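# Unwrap a straw and insert it into a lidded cup

## Task

Pull the straw free of its paper wrapper, then push it through the opening in the cup's lid until it reaches the bottom of the cup. Leave the wrapper lying on the table. The cup is not fixed down and has to be standing upright at the end.

## Robot and tools

Robot: two arms, left_arm and right_arm, each ending in an identical five-finger right hand, so the hands are not mirror images. Calibrated bases in the scene frame are left_arm (+0.016, +0.549, 0) m, quat_wxyz (+0.999, 0, 0, -0.034), and right_arm (-0.048, -0.758, 0) m, quat_wxyz (+1.000, 0, 0, +0.013).

Frames: the scene frame has its origin at table-top height midway between the nominal bases, +z up, +x out over the table, and left_arm on the +y side. Image left and right do not match these names. Reported hand positions (metres), quaternions and velocities are each in that arm's own base frame. Fixed cameras and the table use the scene frame. Motion offsets use the axes of the arm's current Hand target.

Hand point: a point fixed to the palm, 0.05 m in front of it and 0.15 m out from the wrist flange. Its +z runs along the straight fingers, +y comes out of the palm, +x runs across the palm away from the thumb. Straight fingers extend 0.06 to 0.07 m past it along +z. A bracket on the little-finger side of the wrist sticks out and can strike things. With the fingers level, the wrist can hang below the hand point and reach the table first.

The 28-number row: one flat list covering both arms, every value in [-1, 1], even if one arm stays still. Order: left_arm dx, dy, dz, rx, ry, rz; left hand little, ring, middle, index, thumb_bend, thumb_turn, force_limit, speed; then the same 14 for right_arm and its hand. dx..rz are an offset from that arm's Hand target as it stands when the action or move begins, not an absolute pose. 1.0 equals 0.6 m or 180 degrees. rx, ry, rz form a single rotation vector. Sending the same offset again moves further. Six zeros re-request the current Hand target. Orientation is clipped to 32 degrees from the measured one per control step.

Hand numbers are absolute targets. Fingers and thumb_bend: +1 straight/open, -1 curled/closed. thumb_turn: +1 beside the palm, -1 opposite the fingers. force_limit: -1 about 0 N up to +1 about 10 N at the fingertip (15 N for the two thumb motors). speed: from near zero at -1 to full at +0.48 and above. Use -0.94 or lower for a gentle close. No value means 'unchanged': to keep a hand as it is, resend the eight numbers last carried out for it. If none has been sent yet, use hand_measured plus hand_force_limit and hand_speed. With the thumb opposed, the hand grips objects about 0.035 to 0.065 m thick, handles down to about 0.025 m.

Tools:
- execute_actions(actions, cameras): actions holds up to 15 rows, each a 1/30 s step. A shorter list repeats its last row. Every row counts from the start pose of that action. An empty actions list returns camera images.
- move(target, speed, blend, stop_force, zero, blocking, cameras): target is one row or up to 15 rows. All rows are offsets from the same starting Hand targets. speed in m/s, 0.002 to 3.2, default 0.25 (turns up to twice that in rad/s). blend in m rounds the corners between listed targets; 0 means stop at each. stop_force in N, 4 to 120, ends an arm's path when its wrist sensor feels that much push. Omit it when backing off a contact; do not rely on it while turning the hand. zero (default true) re-zeroes before the move. blocking=false returns after about 0.5 s and cannot be used together with stop_force. Moves do not avoid obstacles or the other arm. The result adds a 'move:' line: done, off_target, moving, held, fault, plus limits such as paced or held.
- wait(seconds 0 to 10): lets the scene run on the last commands.
- stop(): brakes a running move.
- zoom_image(camera, region [x0, y0, x1, y1] pixels, at most 504 by 504): closer view of the newest image. Cameras: cam_head_left, cam_head_right, cam_high (896x504), cam_left_wrist, cam_right_wrist (672x504, fisheye).
- show_instructions(): shows the reference image.
- zero_wrist_force(arm): re-zeroes that arm's wrist sensor.
- finished_scene(scene): ends the current scene; pass its number.

Results: Hand target is the last commanded pose, and the next offsets start from it. The hand point often rests a little short of it; send the remaining gap as an offset. hand_measured, hand_stopped_by (moving, target, force, stalled, fault) and hand_load_n follow the motor order. A lost grip shows only as hand_load_n dropping toward 0. Wrist force and torque are in end-effector axes, zeroed at the start. A MOTOR HOT line warns of overheating.

Avoid: contact torques past the limits (shoulder 303, elbow 138, wrists 49.6 N m) or about 150 N of outside force. Either stops the arm for 10 s; release a grip first if it pins the arm. A target even slightly beyond a firm contact can trip this, and faster touches hit harder. Avoid contact between the arms and closing one hand on the other's fingers. Route paths around an arm's own base. Do not drop parts, release them while moving, slam or push hard. Do not let anything leave the table: that includes the straw, the wrapper and the loose cup, which must not tip. Holding loads or stretching an arm heats motors and can force a 30 to 60 s brake.

Each tool is called after "Request:" as name(argument=value, ...) on one line, values as JSON.

Reference images:

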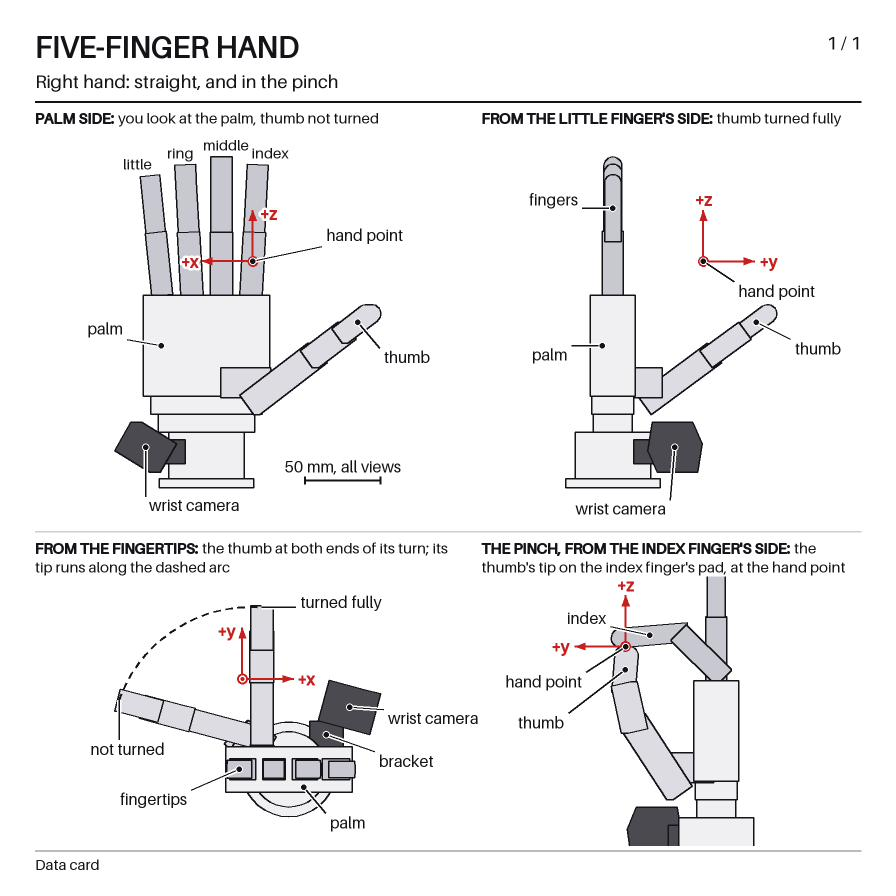

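## Session

Request:
execute_actions(actions=[])

Scene clock: 0.00 s.
left_arm: end_effector_position=(+0.5672, -0.4462, +0.2142) hand_measured=(+1.000, +1.000, +1.000, +1.000, +1.000, +1.000) hand_load_n=(+0.0, +0.0, +0.0, +0.0, +0.0, +0.0) hand_stopped_by=(target, target, target, target, target, target) hand_force_limit=0.00 hand_speed=-0.80 end_effector_quat_wxyz=(+0.033, +0.390, +0.917, -0.081) | right_arm: end_effector_position=(+0.6844, +0.6799, +0.3305) hand_measured=(+1.000, +1.000, +1.000, +1.000, +1.000, +1.000) hand_load_n=(+0.0, +0.0, +0.0, +0.0, +0.0, +0.0) hand_stopped_by=(target, target, target, target, target, target) hand_force_limit=0.00 hand_speed=-0.80 end_effector_quat_wxyz=(+0.027, -0.470, +0.882, +0.004)
Joint positions: left_arm=[-0.964 -1.177 1.627 0.978 1.672 -1.737] | right_arm=[0.527 -0.706 0.662 1.561 1.564 -2.023]
Joint velocities: within noise
Joint torques (N m): no reading
Wrist force (N): no reading
Wrist torque (N m): no reading
Wrist force, peak (N): no reading
Hand target: left_arm +0.5672, -0.4462, +0.2142; +0.033, +0.390, +0.917, -0.081 | right_arm +0.6844, +0.6799, +0.3305; +0.027, -0.470, +0.882, +0.004

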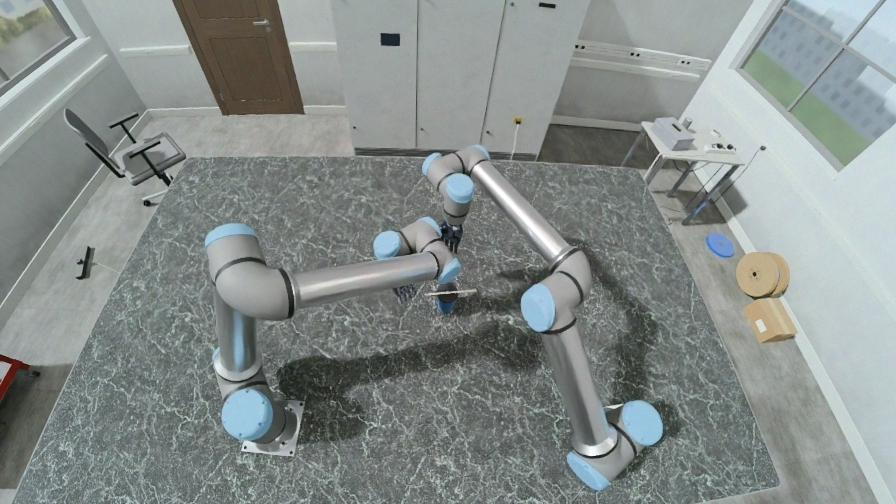

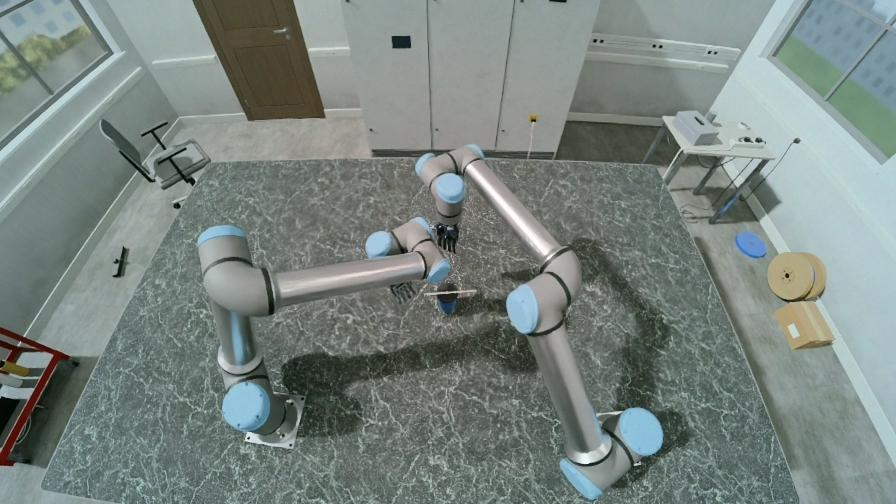

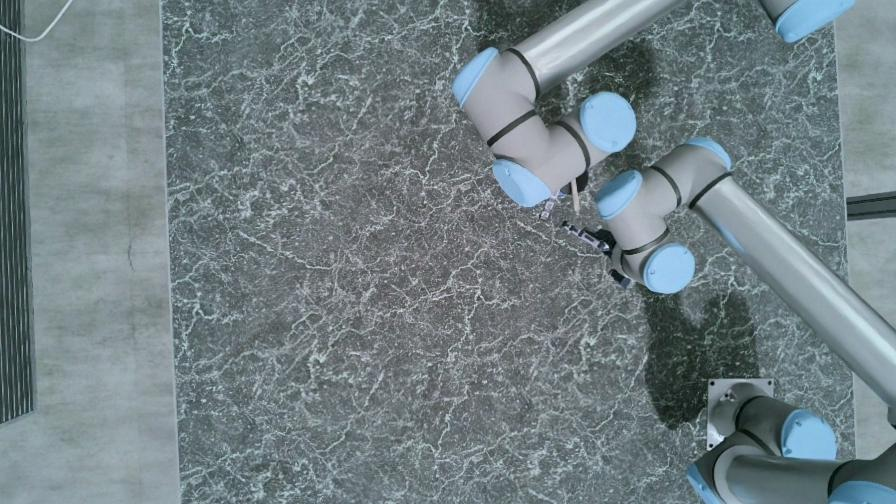

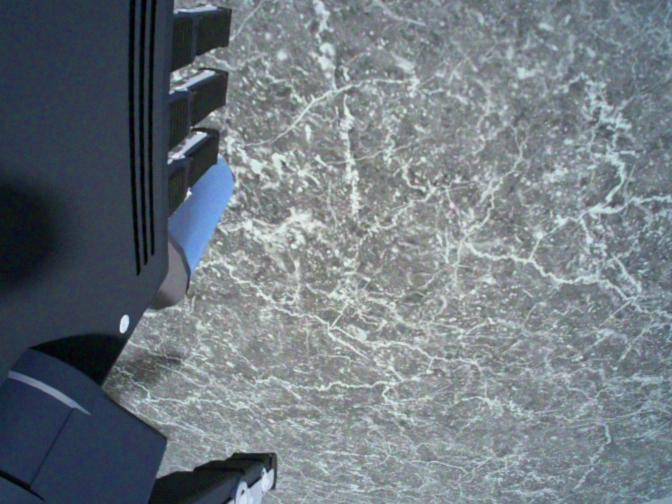

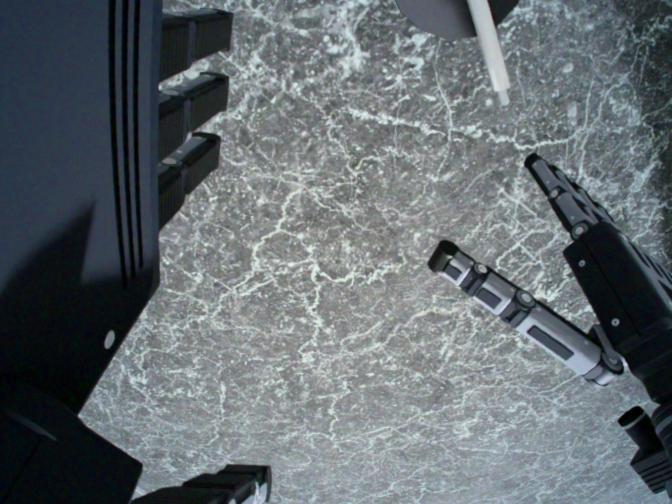

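Request:
zoom_image(camera="cam_head_right", region=[360, 210, 530, 330])

Request:
zoom_image(camera="cam_head_left", region=[360, 210, 530, 330])

Request:
zoom_image(camera="cam_right_wrist", region=[380, 0, 672, 200])

Request:
zoom_image(camera="cam_high", region=[500, 140, 700, 300])

Scaled by 2.965 from the camera's 896x504 image, which has a finer 1280x720 frame.

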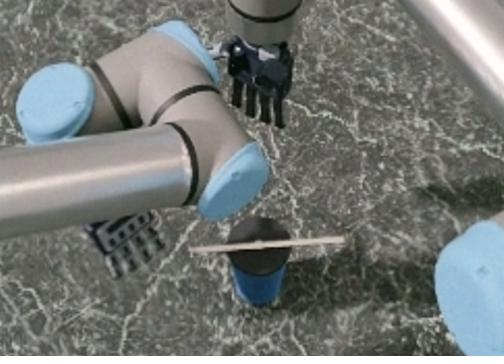

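Scaled by 2.965 from the camera's 896x504 image, which has a finer 1280x720 frame.

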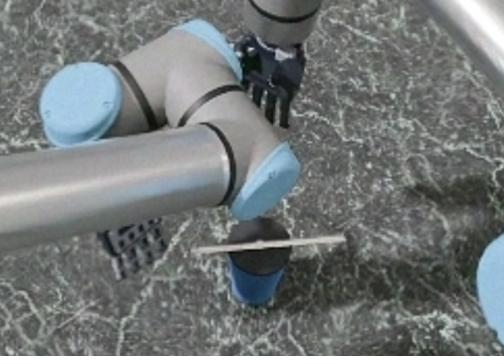

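Scaled by 1.726 from the camera's 672x504 image, which has a finer 960x720 frame.

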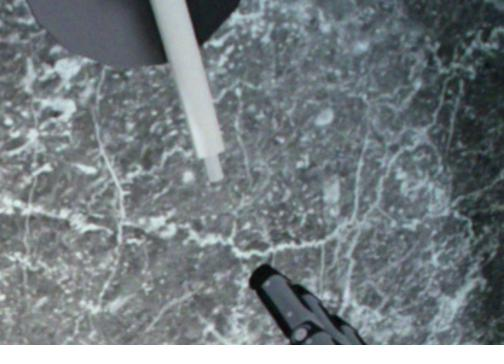

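Scaled by 2.520 from the camera's 896x504 image, which has a finer 1280x720 frame.

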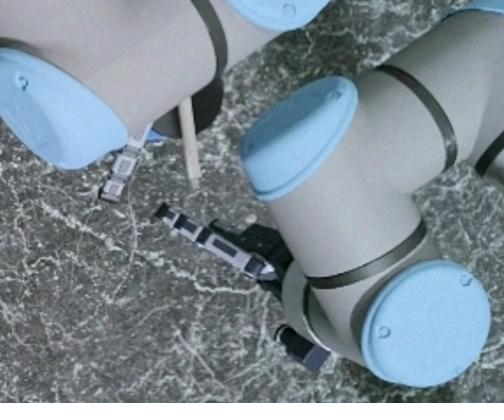

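Request:
move(target=[-0.1117,-0.1308,-0.0473,-0.0239,0.0516,0.2217,1,1,1,1,1,-0.8,0,0.2,0.3254,-0.0364,0.1014,-0.0103,0.0143,-0.1799,1,1,1,1,1,-0.9,0,0.2], speed=0.3, cameras=["all"])

Scene clock: 301.73 s.
left_arm: end_effector_position=(+0.5572, -0.5424, +0.2600) hand_measured=(+1.000, +1.000, +1.000, +1.000, +1.000, -0.800) hand_load_n=(+0.0, +0.0, +0.0, +0.0, -0.5, +0.0) hand_stopped_by=(target, target, target, target, target, target) hand_force_limit=0.00 hand_speed=0.20 end_effector_quat_wxyz=(+0.000, +0.683, +0.731, +0.000) | right_arm: end_effector_position=(+0.5966, +0.5079, +0.2601) hand_measured=(+1.000, +1.000, +1.000, +1.000, +1.000, -0.900) hand_load_n=(-0.5, +0.0, +0.0, +0.0, +0.0, +0.0) hand_stopped_by=(target, target, target, target, target, target) hand_force_limit=0.00 hand_speed=0.20 end_effector_quat_wxyz=(+0.000, +0.698, -0.716, +0.000)
Joint positions: left_arm=[-1.052 -1.101 1.458 1.214 1.57 -1.12] | right_arm=[0.41 -0.944 1.209 1.306 1.57 -2.705]
Joint torques (N m): left_arm=[-20.37 -60.84 -41.78 6.33 -2.9 1.66] | right_arm=[-11.95 -93.15 -27.19 2.54 -3.09 -3.59]
Wrist force (N): left_arm=[0.4 0.1 0.0] | right_arm=[-0.4 -0.1 0.3]
Wrist torque (N m): left_arm=[0.00 -0.13 -0.05] | right_arm=[0.01 0.08 -0.01]
Wrist force, peak (N): left_arm=[1.0 0.8 -0.4] | right_arm=[0.5 0.6 0.4]
Hand target: left_arm +0.5572, -0.5424, +0.2600; +0.000, +0.683, +0.731, +0.000 | right_arm +0.5965, +0.5078, +0.2601; +0.000, +0.698, -0.716, +0.000
Off the commanded pose: left_arm 0.000 m, 0 deg | right_arm 0.000 m, 0 deg.
move: done
camera_calibration:
cam_left_wrist: T_world_to_cam=[[0.954659, 0.297686, -0.00298307, -0.369002], [0.251061, -0.79967, 0.545432, -0.722519], [0.159982, -0.521451, -0.838149, -0.039324], [0, 0, 0, 1]] pos_world=[0.539959, -0.488436, 0.360025]
cam_right_wrist: T_world_to_cam=[[-0.981006, -0.193792, -0.00846838, 0.687696], [-0.168238, 0.828295, 0.534438, -0.462884], [-0.0965554, 0.525712, -0.845165, 0.11994], [0, 0, 0, 1]] pos_world=[0.60834, 0.45362, 0.354576]

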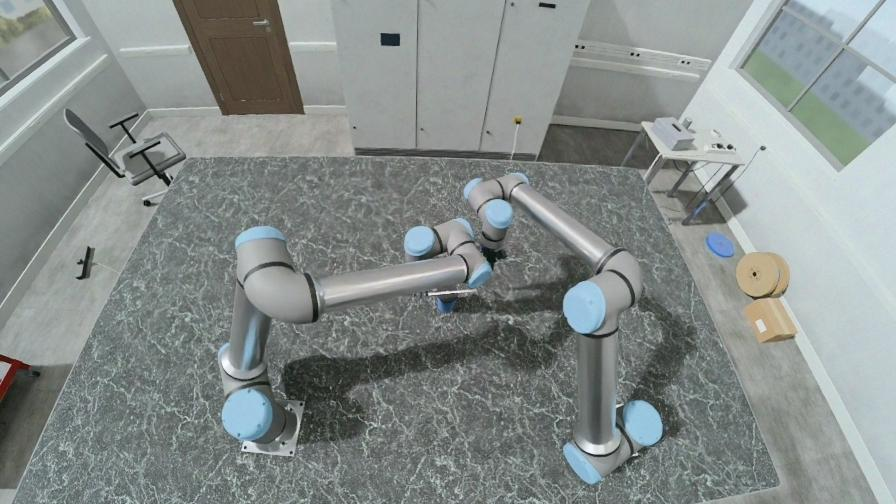

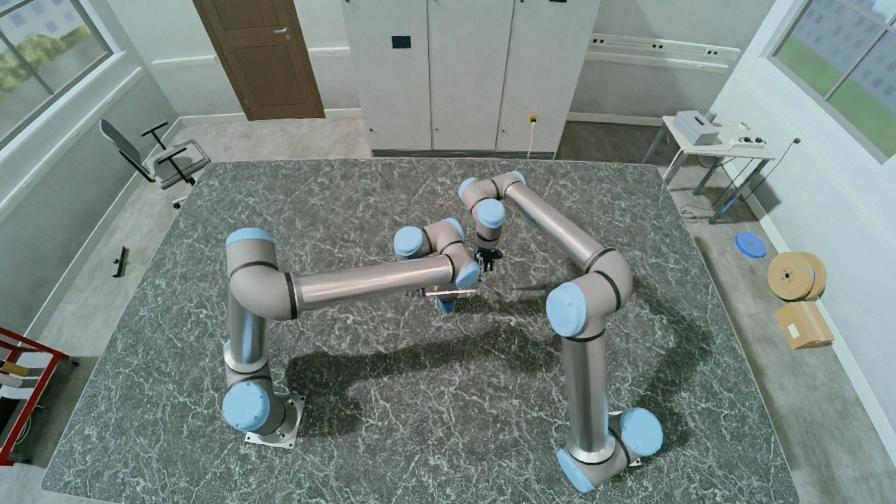

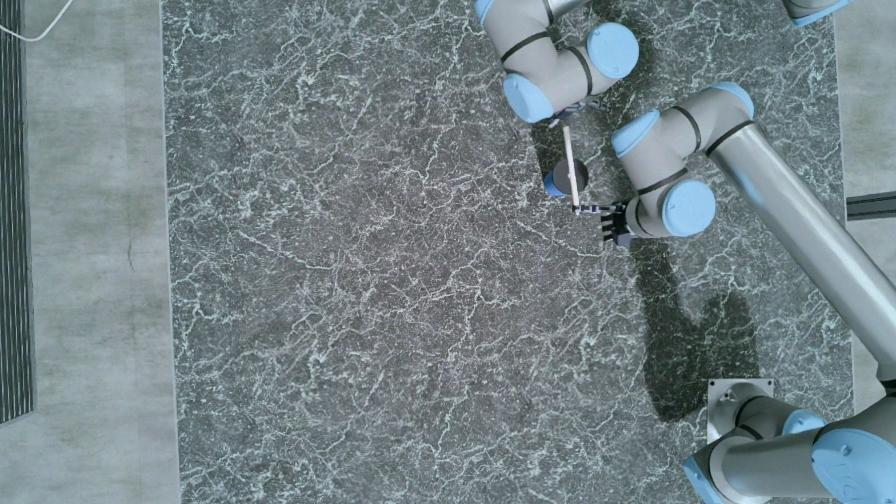

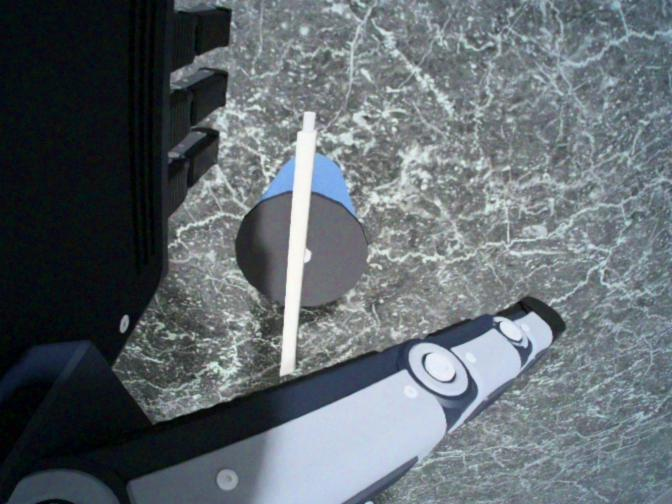

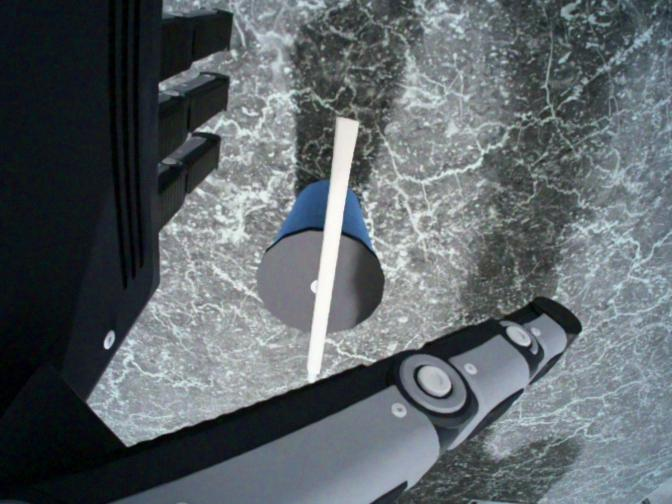

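Request:
zoom_image(camera="cam_left_wrist", region=[200, 80, 420, 400])

Request:
zoom_image(camera="cam_right_wrist", region=[220, 90, 440, 400])

Request:
zoom_image(camera="cam_high", region=[500, 90, 660, 260])

Scaled by 1.575 from the camera's 672x504 image, which has a finer 960x720 frame.

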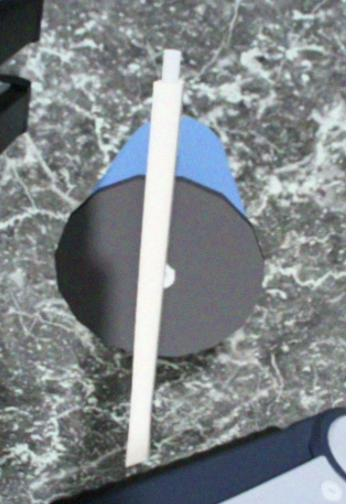

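Scaled by 1.626 from the camera's 672x504 image, which has a finer 960x720 frame.

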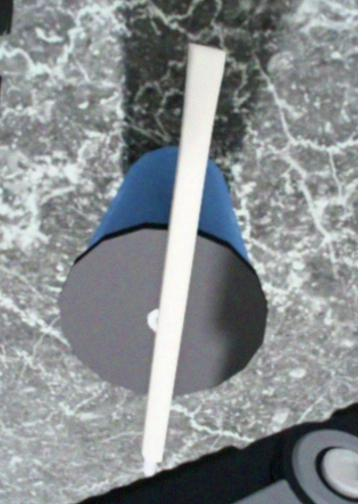

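Scaled by 2.965 from the camera's 896x504 image, which has a finer 1280x720 frame.

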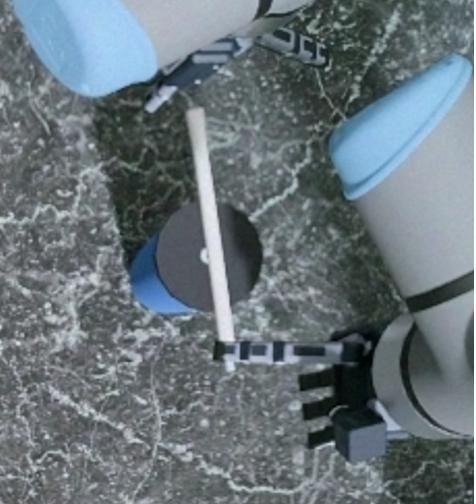

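Request:
move(target=[-0.0038,-0.0295,0.1417,0,0,-0.0339,1,1,1,1,1,-0.8,0,0.2,-0.0353,0.0065,0.1417,0,0,-0.0311,1,1,1,1,1,-1,0,0.2], speed=0.2, cameras=["all"])

Request:
zoom_image(camera="cam_left_wrist", region=[170, 0, 506, 504])

Request:
zoom_image(camera="cam_right_wrist", region=[170, 0, 506, 504])

Request:
zoom_image(camera="cam_high", region=[500, 90, 660, 260])

Scene clock: 454.37 s.
left_arm: end_effector_position=(+0.5397, -0.5459, +0.1752) hand_measured=(+1.000, +1.000, +1.000, +1.000, +1.000, -0.800) hand_load_n=(+0.0, +0.0, +0.0, +0.0, +0.0, +0.0) hand_stopped_by=(target, target, target, target, target, target) hand_force_limit=0.00 hand_speed=0.20 end_effector_quat_wxyz=(+0.000, +0.643, +0.766, +0.000) | right_arm: end_effector_position=(+0.5931, +0.5291, +0.1752) hand_measured=(+1.000, +1.000, +1.000, +1.000, +1.000, -1.000) hand_load_n=(+0.0, +0.0, +0.0, +0.0, +0.0, +0.0) hand_stopped_by=(target, target, target, target, target, target) hand_force_limit=0.00 hand_speed=0.20 end_effector_quat_wxyz=(+0.000, +0.732, -0.681, +0.000)
Joint positions: left_arm=[-1.085 -1.053 1.546 1.077 1.57 -1.259] | right_arm=[0.442 -0.871 1.242 1.2 1.57 -2.771]
Joint torques (N m): left_arm=[-19.69 -61.11 -26.04 0.79 -3.1 -1.97] | right_arm=[6.68 -80.16 -25.74 1.7 0.38 -3.81]
Wrist force (N): left_arm=[0.3 0.2 0.1] | right_arm=[-0.2 -0.4 0.3]
Wrist torque (N m): left_arm=[0.04 -0.06 0.06] | right_arm=[-0.07 0.01 -0.05]
Wrist force, peak (N): left_arm=[0.8 0.8 -1.4] | right_arm=[-0.7 -0.3 1.5]
Hand target: left_arm +0.5397, -0.5459, +0.1750; +0.000, +0.643, +0.766, +0.000 | right_arm +0.5931, +0.5291, +0.1751; +0.000, +0.732, -0.681, +0.000
Off the commanded pose: left_arm 0.000 m, 0 deg | right_arm 0.000 m, 0 deg.
move: done
camera_calibration:
cam_left_wrist: T_world_to_cam=[[0.91781, 0.39701, -0.00295608, -0.277541], [0.334254, -0.76867, 0.545363, -0.702598], [0.214242, -0.501528, -0.838194, -0.127924], [0, 0, 0, 1]] pos_world=[0.516983, -0.494036, 0.275125]
cam_right_wrist: T_world_to_cam=[[-0.957393, -0.288658, -0.0086694, 0.72392], [-0.248413, 0.807861, 0.534463, -0.377339], [-0.147273, 0.513845, -0.845147, 0.0730361], [0, 0, 0, 1]] pos_world=[0.610096, 0.476273, 0.269676]

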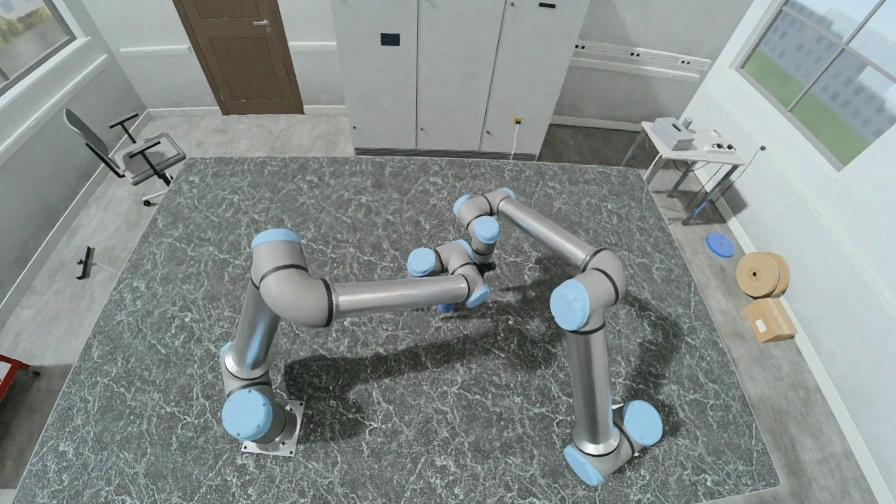

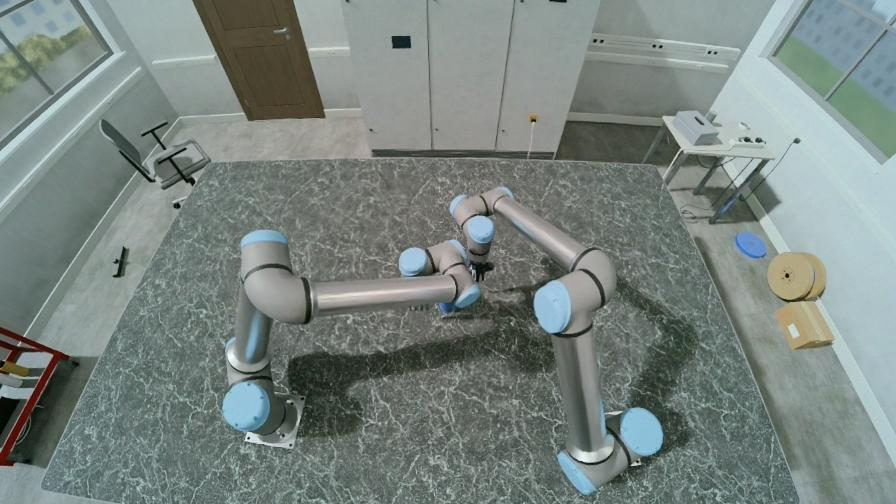

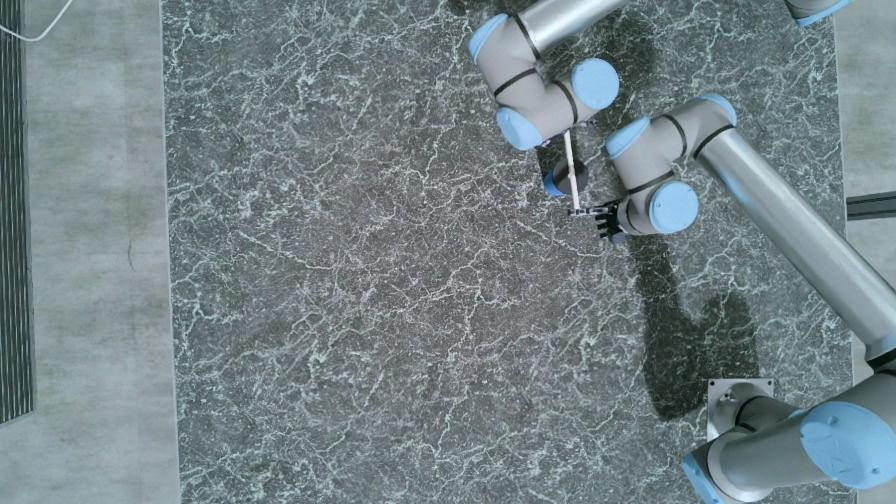

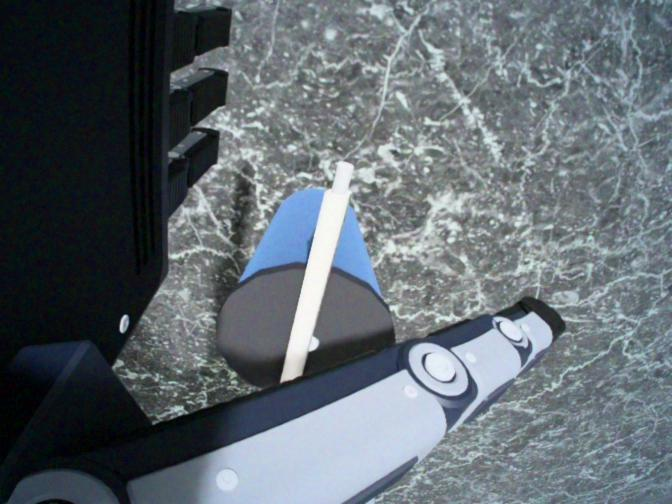

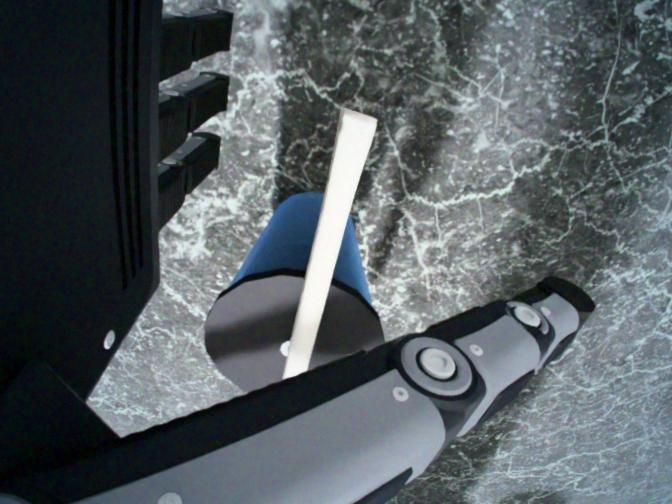

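Scaled by 1.000.

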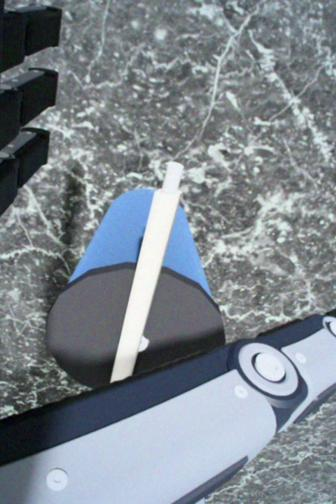

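Scaled by 1.000.

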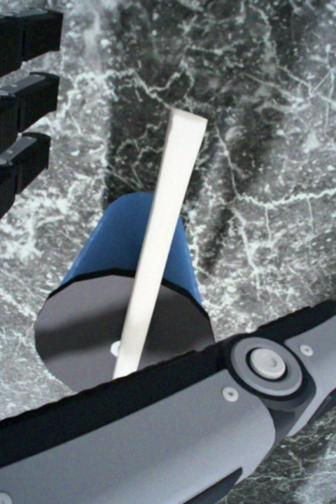

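Scaled by 2.965 from the camera's 896x504 image, which has a finer 1280x720 frame.

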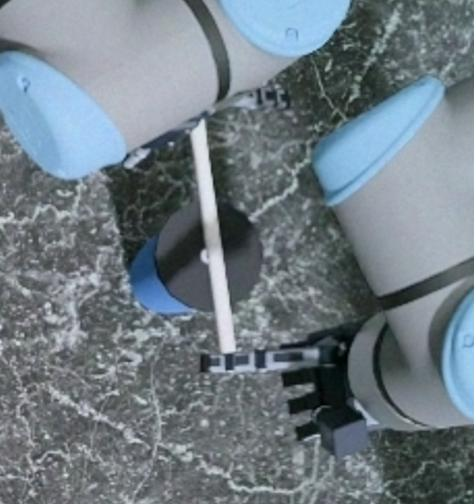

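Request:
move(target=[0.0008,-0.0008,0.062,0,0,0,1,1,1,1,0.3,-0.8,-0.4,-0.2,-0.002,0,0.062,0,0,0,1,1,1,1,0.3,-1,-0.4,-0.2], speed=0.12, cameras=["all"])

Request:
zoom_image(camera="cam_high", region=[520, 110, 660, 250])

Request:
zoom_image(camera="cam_head_left", region=[390, 240, 510, 330])

Scene clock: 526.07 s.
left_arm: end_effector_position=(+0.5392, -0.5455, +0.1380) hand_measured=(+1.000, +1.000, +1.000, +1.000, +0.300, -0.800) hand_load_n=(+0.0, +0.0, +0.0, +0.0, +0.0, +0.0) hand_stopped_by=(target, target, target, target, target, target) hand_force_limit=-0.40 hand_speed=-0.20 end_effector_quat_wxyz=(+0.000, +0.643, +0.766, +0.000) | right_arm: end_effector_position=(+0.5930, +0.5304, +0.1381) hand_measured=(+1.000, +1.000, +1.000, +1.000, +0.300, -1.000) hand_load_n=(+0.0, +0.0, +0.0, +0.0, +0.0, +0.0) hand_stopped_by=(target, target, target, target, target, target) hand_force_limit=-0.40 hand_speed=-0.20 end_effector_quat_wxyz=(+0.000, +0.732, -0.681, +0.000)
Joint positions: left_arm=[-1.085 -1.023 1.573 1.021 1.57 -1.259] | right_arm=[0.443 -0.845 1.267 1.149 1.57 -2.77]
Joint torques (N m): left_arm=[-17.88 -60.97 -24.64 1.69 -1.15 -1.91] | right_arm=[7.21 -78.85 -25.5 2.51 -1.74 2.93]
Wrist force (N): left_arm=[0.2 0.2 0.1] | right_arm=[0.2 -0.3 -0.2]
Wrist torque (N m): left_arm=[0.02 0.00 0.06] | right_arm=[0.00 -0.05 -0.24]
Wrist force, peak (N): left_arm=[-0.1 0.5 0.8] | right_arm=[-0.2 -0.5 0.7]
Hand target: left_arm +0.5392, -0.5455, +0.1378; +0.000, +0.643, +0.766, +0.000 | right_arm +0.5930, +0.5304, +0.1379; +0.000, +0.732, -0.681, +0.000
Off the commanded pose: left_arm 0.000 m, 0 deg | right_arm 0.000 m, 0 deg.
move: done
camera_calibration:
cam_left_wrist: T_world_to_cam=[[0.917759, 0.397126, -0.00292772, -0.277182], [0.33433, -0.768616, 0.545392, -0.681876], [0.214339, -0.501517, -0.838176, -0.158741], [0, 0, 0, 1]] pos_world=[0.516383, -0.493636, 0.238025]
cam_right_wrist: T_world_to_cam=[[-0.957348, -0.288806, -0.00865507, 0.723889], [-0.24852, 0.807786, 0.534527, -0.358418], [-0.147383, 0.51388, -0.845107, 0.0410909], [0, 0, 0, 1]] pos_world=[0.609996, 0.477473, 0.232576]

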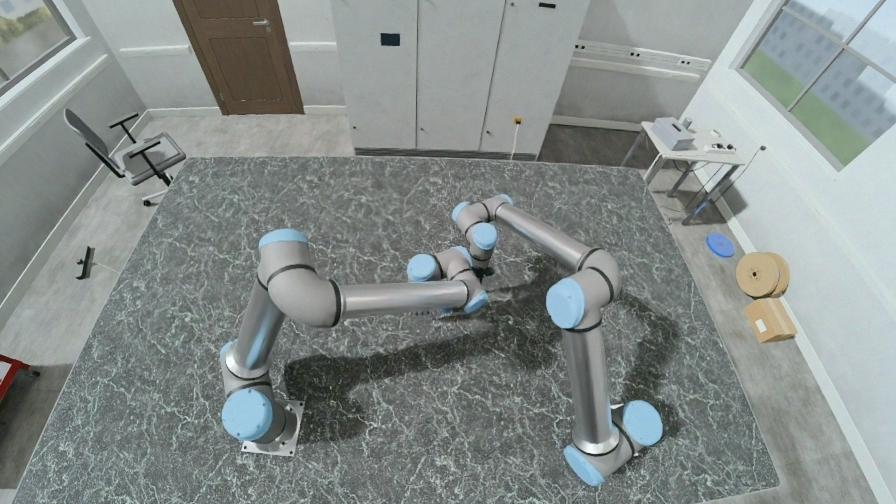

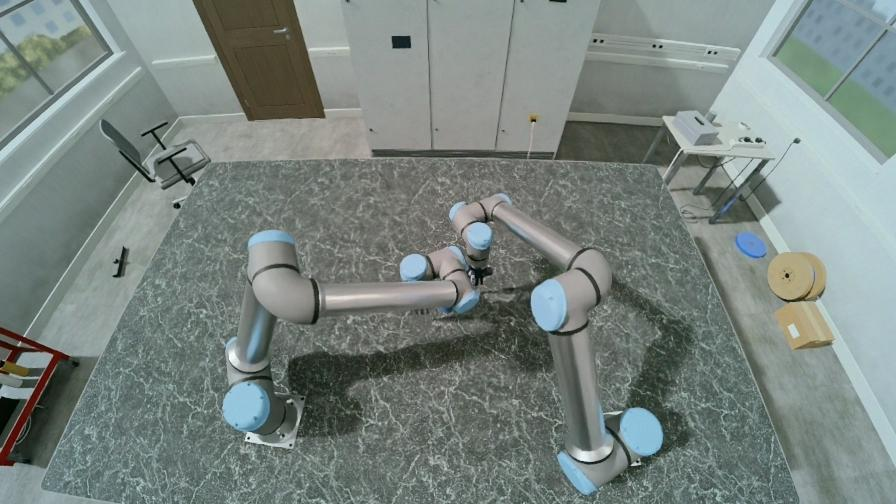

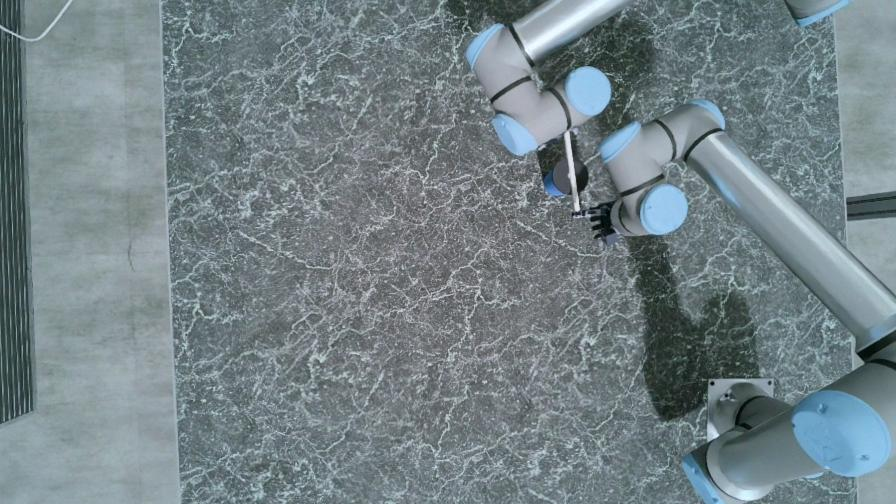

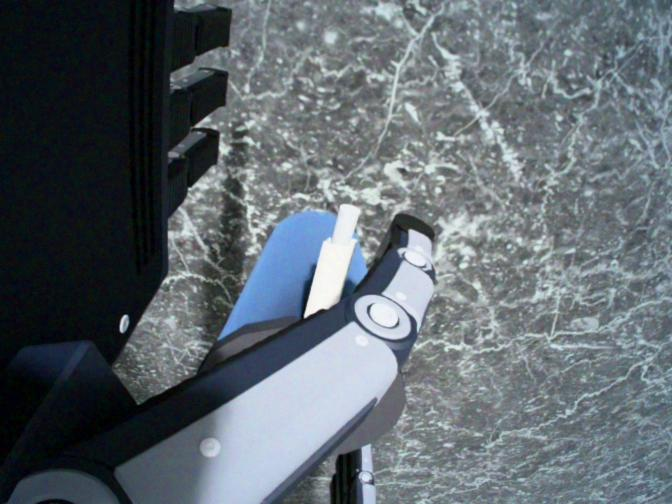

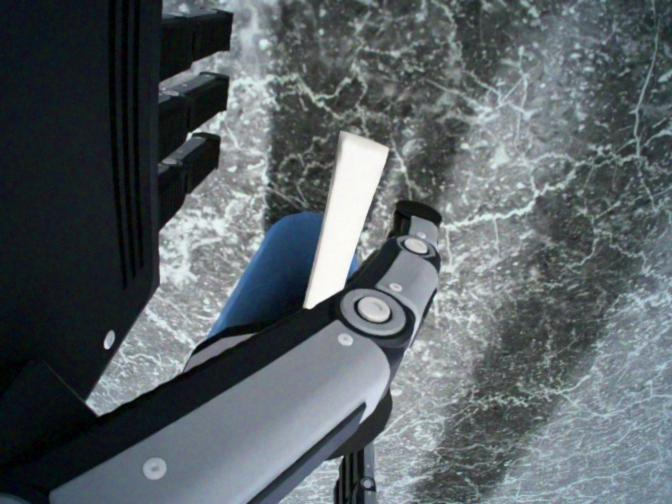

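Scaled by 3.600 from the camera's 896x504 image, which has a finer 1280x720 frame.

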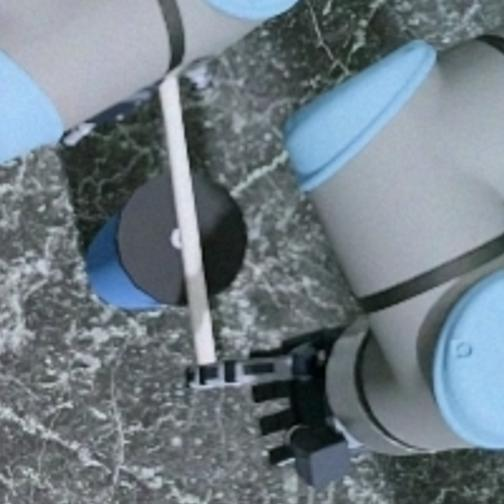

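Scaled by 4.200 from the camera's 896x504 image, which has a finer 1280x720 frame.

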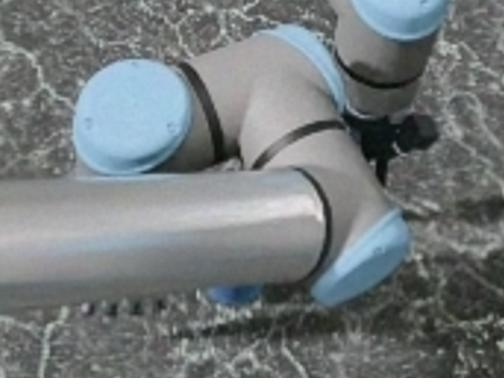

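Request:
move(target=[[0,0,0,0,0,0,1,1,1,0.2,0.0,-0.8,-0.2,-0.6,0,0,0,0,0,0,1,1,0.2,0.2,0.0,-1,-0.2,-0.6],[0,0,0,0,0,0,1,1,1,-0.7,0.0,-0.8,-0.2,-0.9,0,0,0,0,0,0,1,1,-0.7,-0.7,0.0,-1,-0.2,-0.9]], speed=0.12, cameras=["cam_left_wrist","cam_right_wrist","cam_high"])

Request:
zoom_image(camera="cam_high", region=[520, 110, 660, 250])

Request:
zoom_image(camera="cam_left_wrist", region=[250, 150, 500, 350])

Scene clock: 565.57 s.
left_arm: end_effector_position=(+0.5392, -0.5455, +0.1378) hand_measured=(+1.000, +1.000, +1.000, -0.132, +0.000, -0.800) hand_load_n=(+0.0, +0.0, +0.0, +6.5, +0.5, +1.0) hand_stopped_by=(target, target, target, force, target, target) hand_force_limit=-0.20 hand_speed=-0.90 end_effector_quat_wxyz=(+0.000, +0.643, +0.766, +0.000) | right_arm: end_effector_position=(+0.5930, +0.5304, +0.1379) hand_measured=(+1.000, +1.000, -0.170, -0.134, +0.002, -1.000) hand_load_n=(+0.0, +0.0, +4.0, +3.0, +3.0, +0.5) hand_stopped_by=(target, target, force, force, target, target) hand_force_limit=-0.20 hand_speed=-0.90 end_effector_quat_wxyz=(+0.000, +0.732, -0.681, +0.000)
Joint positions: left_arm=[-1.085 -1.023 1.573 1.021 1.57 -1.259] | right_arm=[0.443 -0.845 1.267 1.149 1.57 -2.77]
Joint torques (N m): left_arm=[-15.72 -63.27 -29.02 1.33 1.92 -2.01] | right_arm=[5.47 -78.17 -30.08 5.05 -2.21 2.72]
Wrist force (N): left_arm=[-0.2 0.3 1.0] | right_arm=[-0.8 -0.4 0.3]
Wrist torque (N m): left_arm=[0.03 -0.02 0.08] | right_arm=[-0.03 -0.04 -0.25]
Wrist force, peak (N): left_arm=[-0.7 0.3 -4.0] | right_arm=[-0.4 -0.1 -2.0]
Hand target: left_arm +0.5392, -0.5455, +0.1378; +0.000, +0.643, +0.766, +0.000 | right_arm +0.5930, +0.5304, +0.1379; +0.000, +0.732, -0.681, +0.000
Off the commanded pose: left_arm 0.000 m, 0 deg | right_arm 0.000 m, 0 deg.
move: done
camera_calibration:
cam_left_wrist: T_world_to_cam=[[0.917759, 0.397126, -0.00292772, -0.277183], [0.33433, -0.768616, 0.545392, -0.681767], [0.214339, -0.501517, -0.838176, -0.158908], [0, 0, 0, 1]] pos_world=[0.516383, -0.493636, 0.237825]
cam_right_wrist: T_world_to_cam=[[-0.957334, -0.288855, -0.00857399, 0.723883], [-0.248516, 0.807773, 0.534548, -0.358313], [-0.147481, 0.513872, -0.845094, 0.0409823], [0, 0, 0, 1]] pos_world=[0.609995, 0.477473, 0.232376]
Images, in order (width x height): cam_high 896x504, cam_left_wrist 672x504, cam_right_wrist 672x504.

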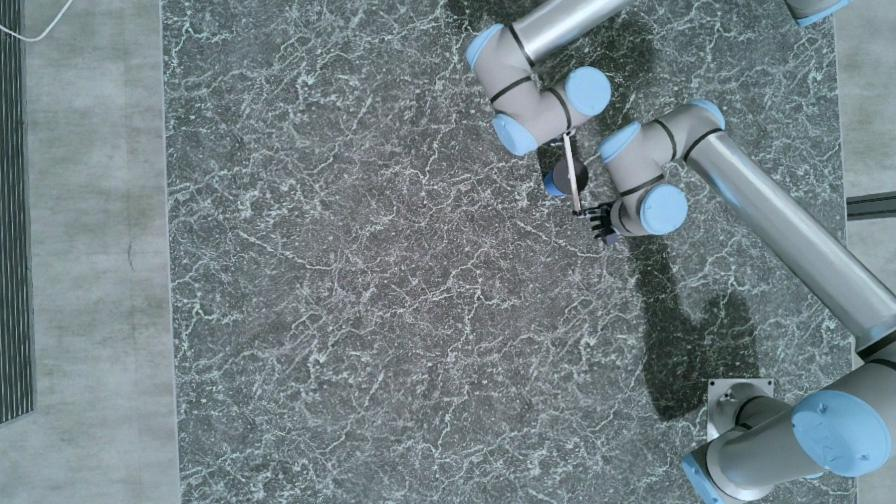

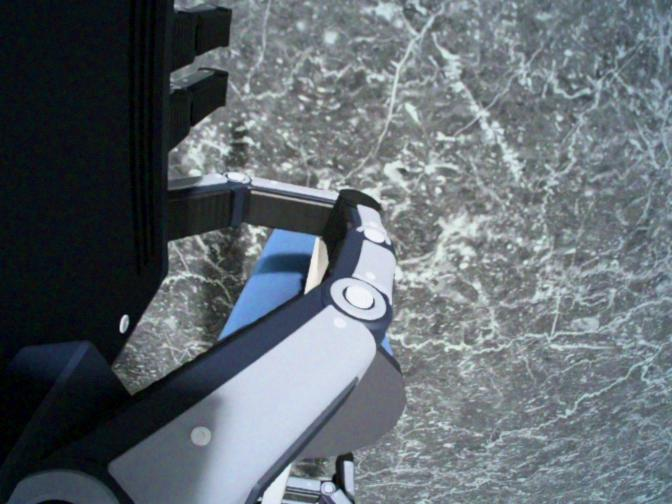

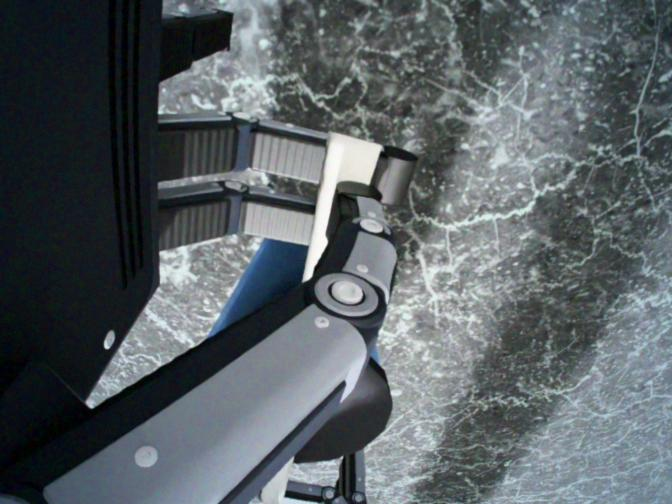

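Scaled by 3.600 from the camera's 896x504 image, which has a finer 1280x720 frame.

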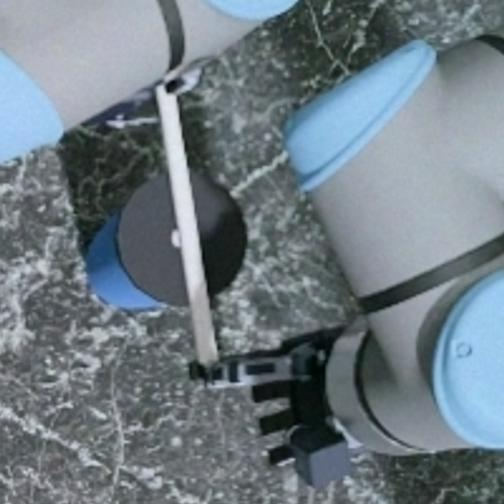

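Scaled by 2.016 from the camera's 672x504 image, which has a finer 960x720 frame.

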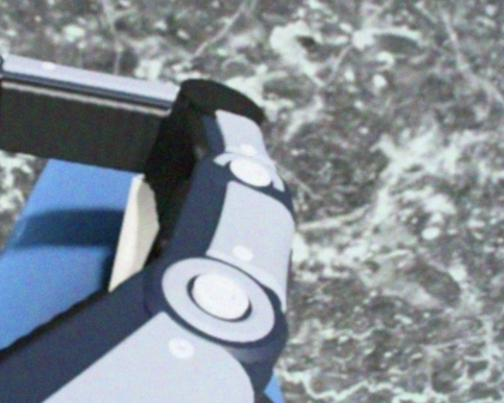

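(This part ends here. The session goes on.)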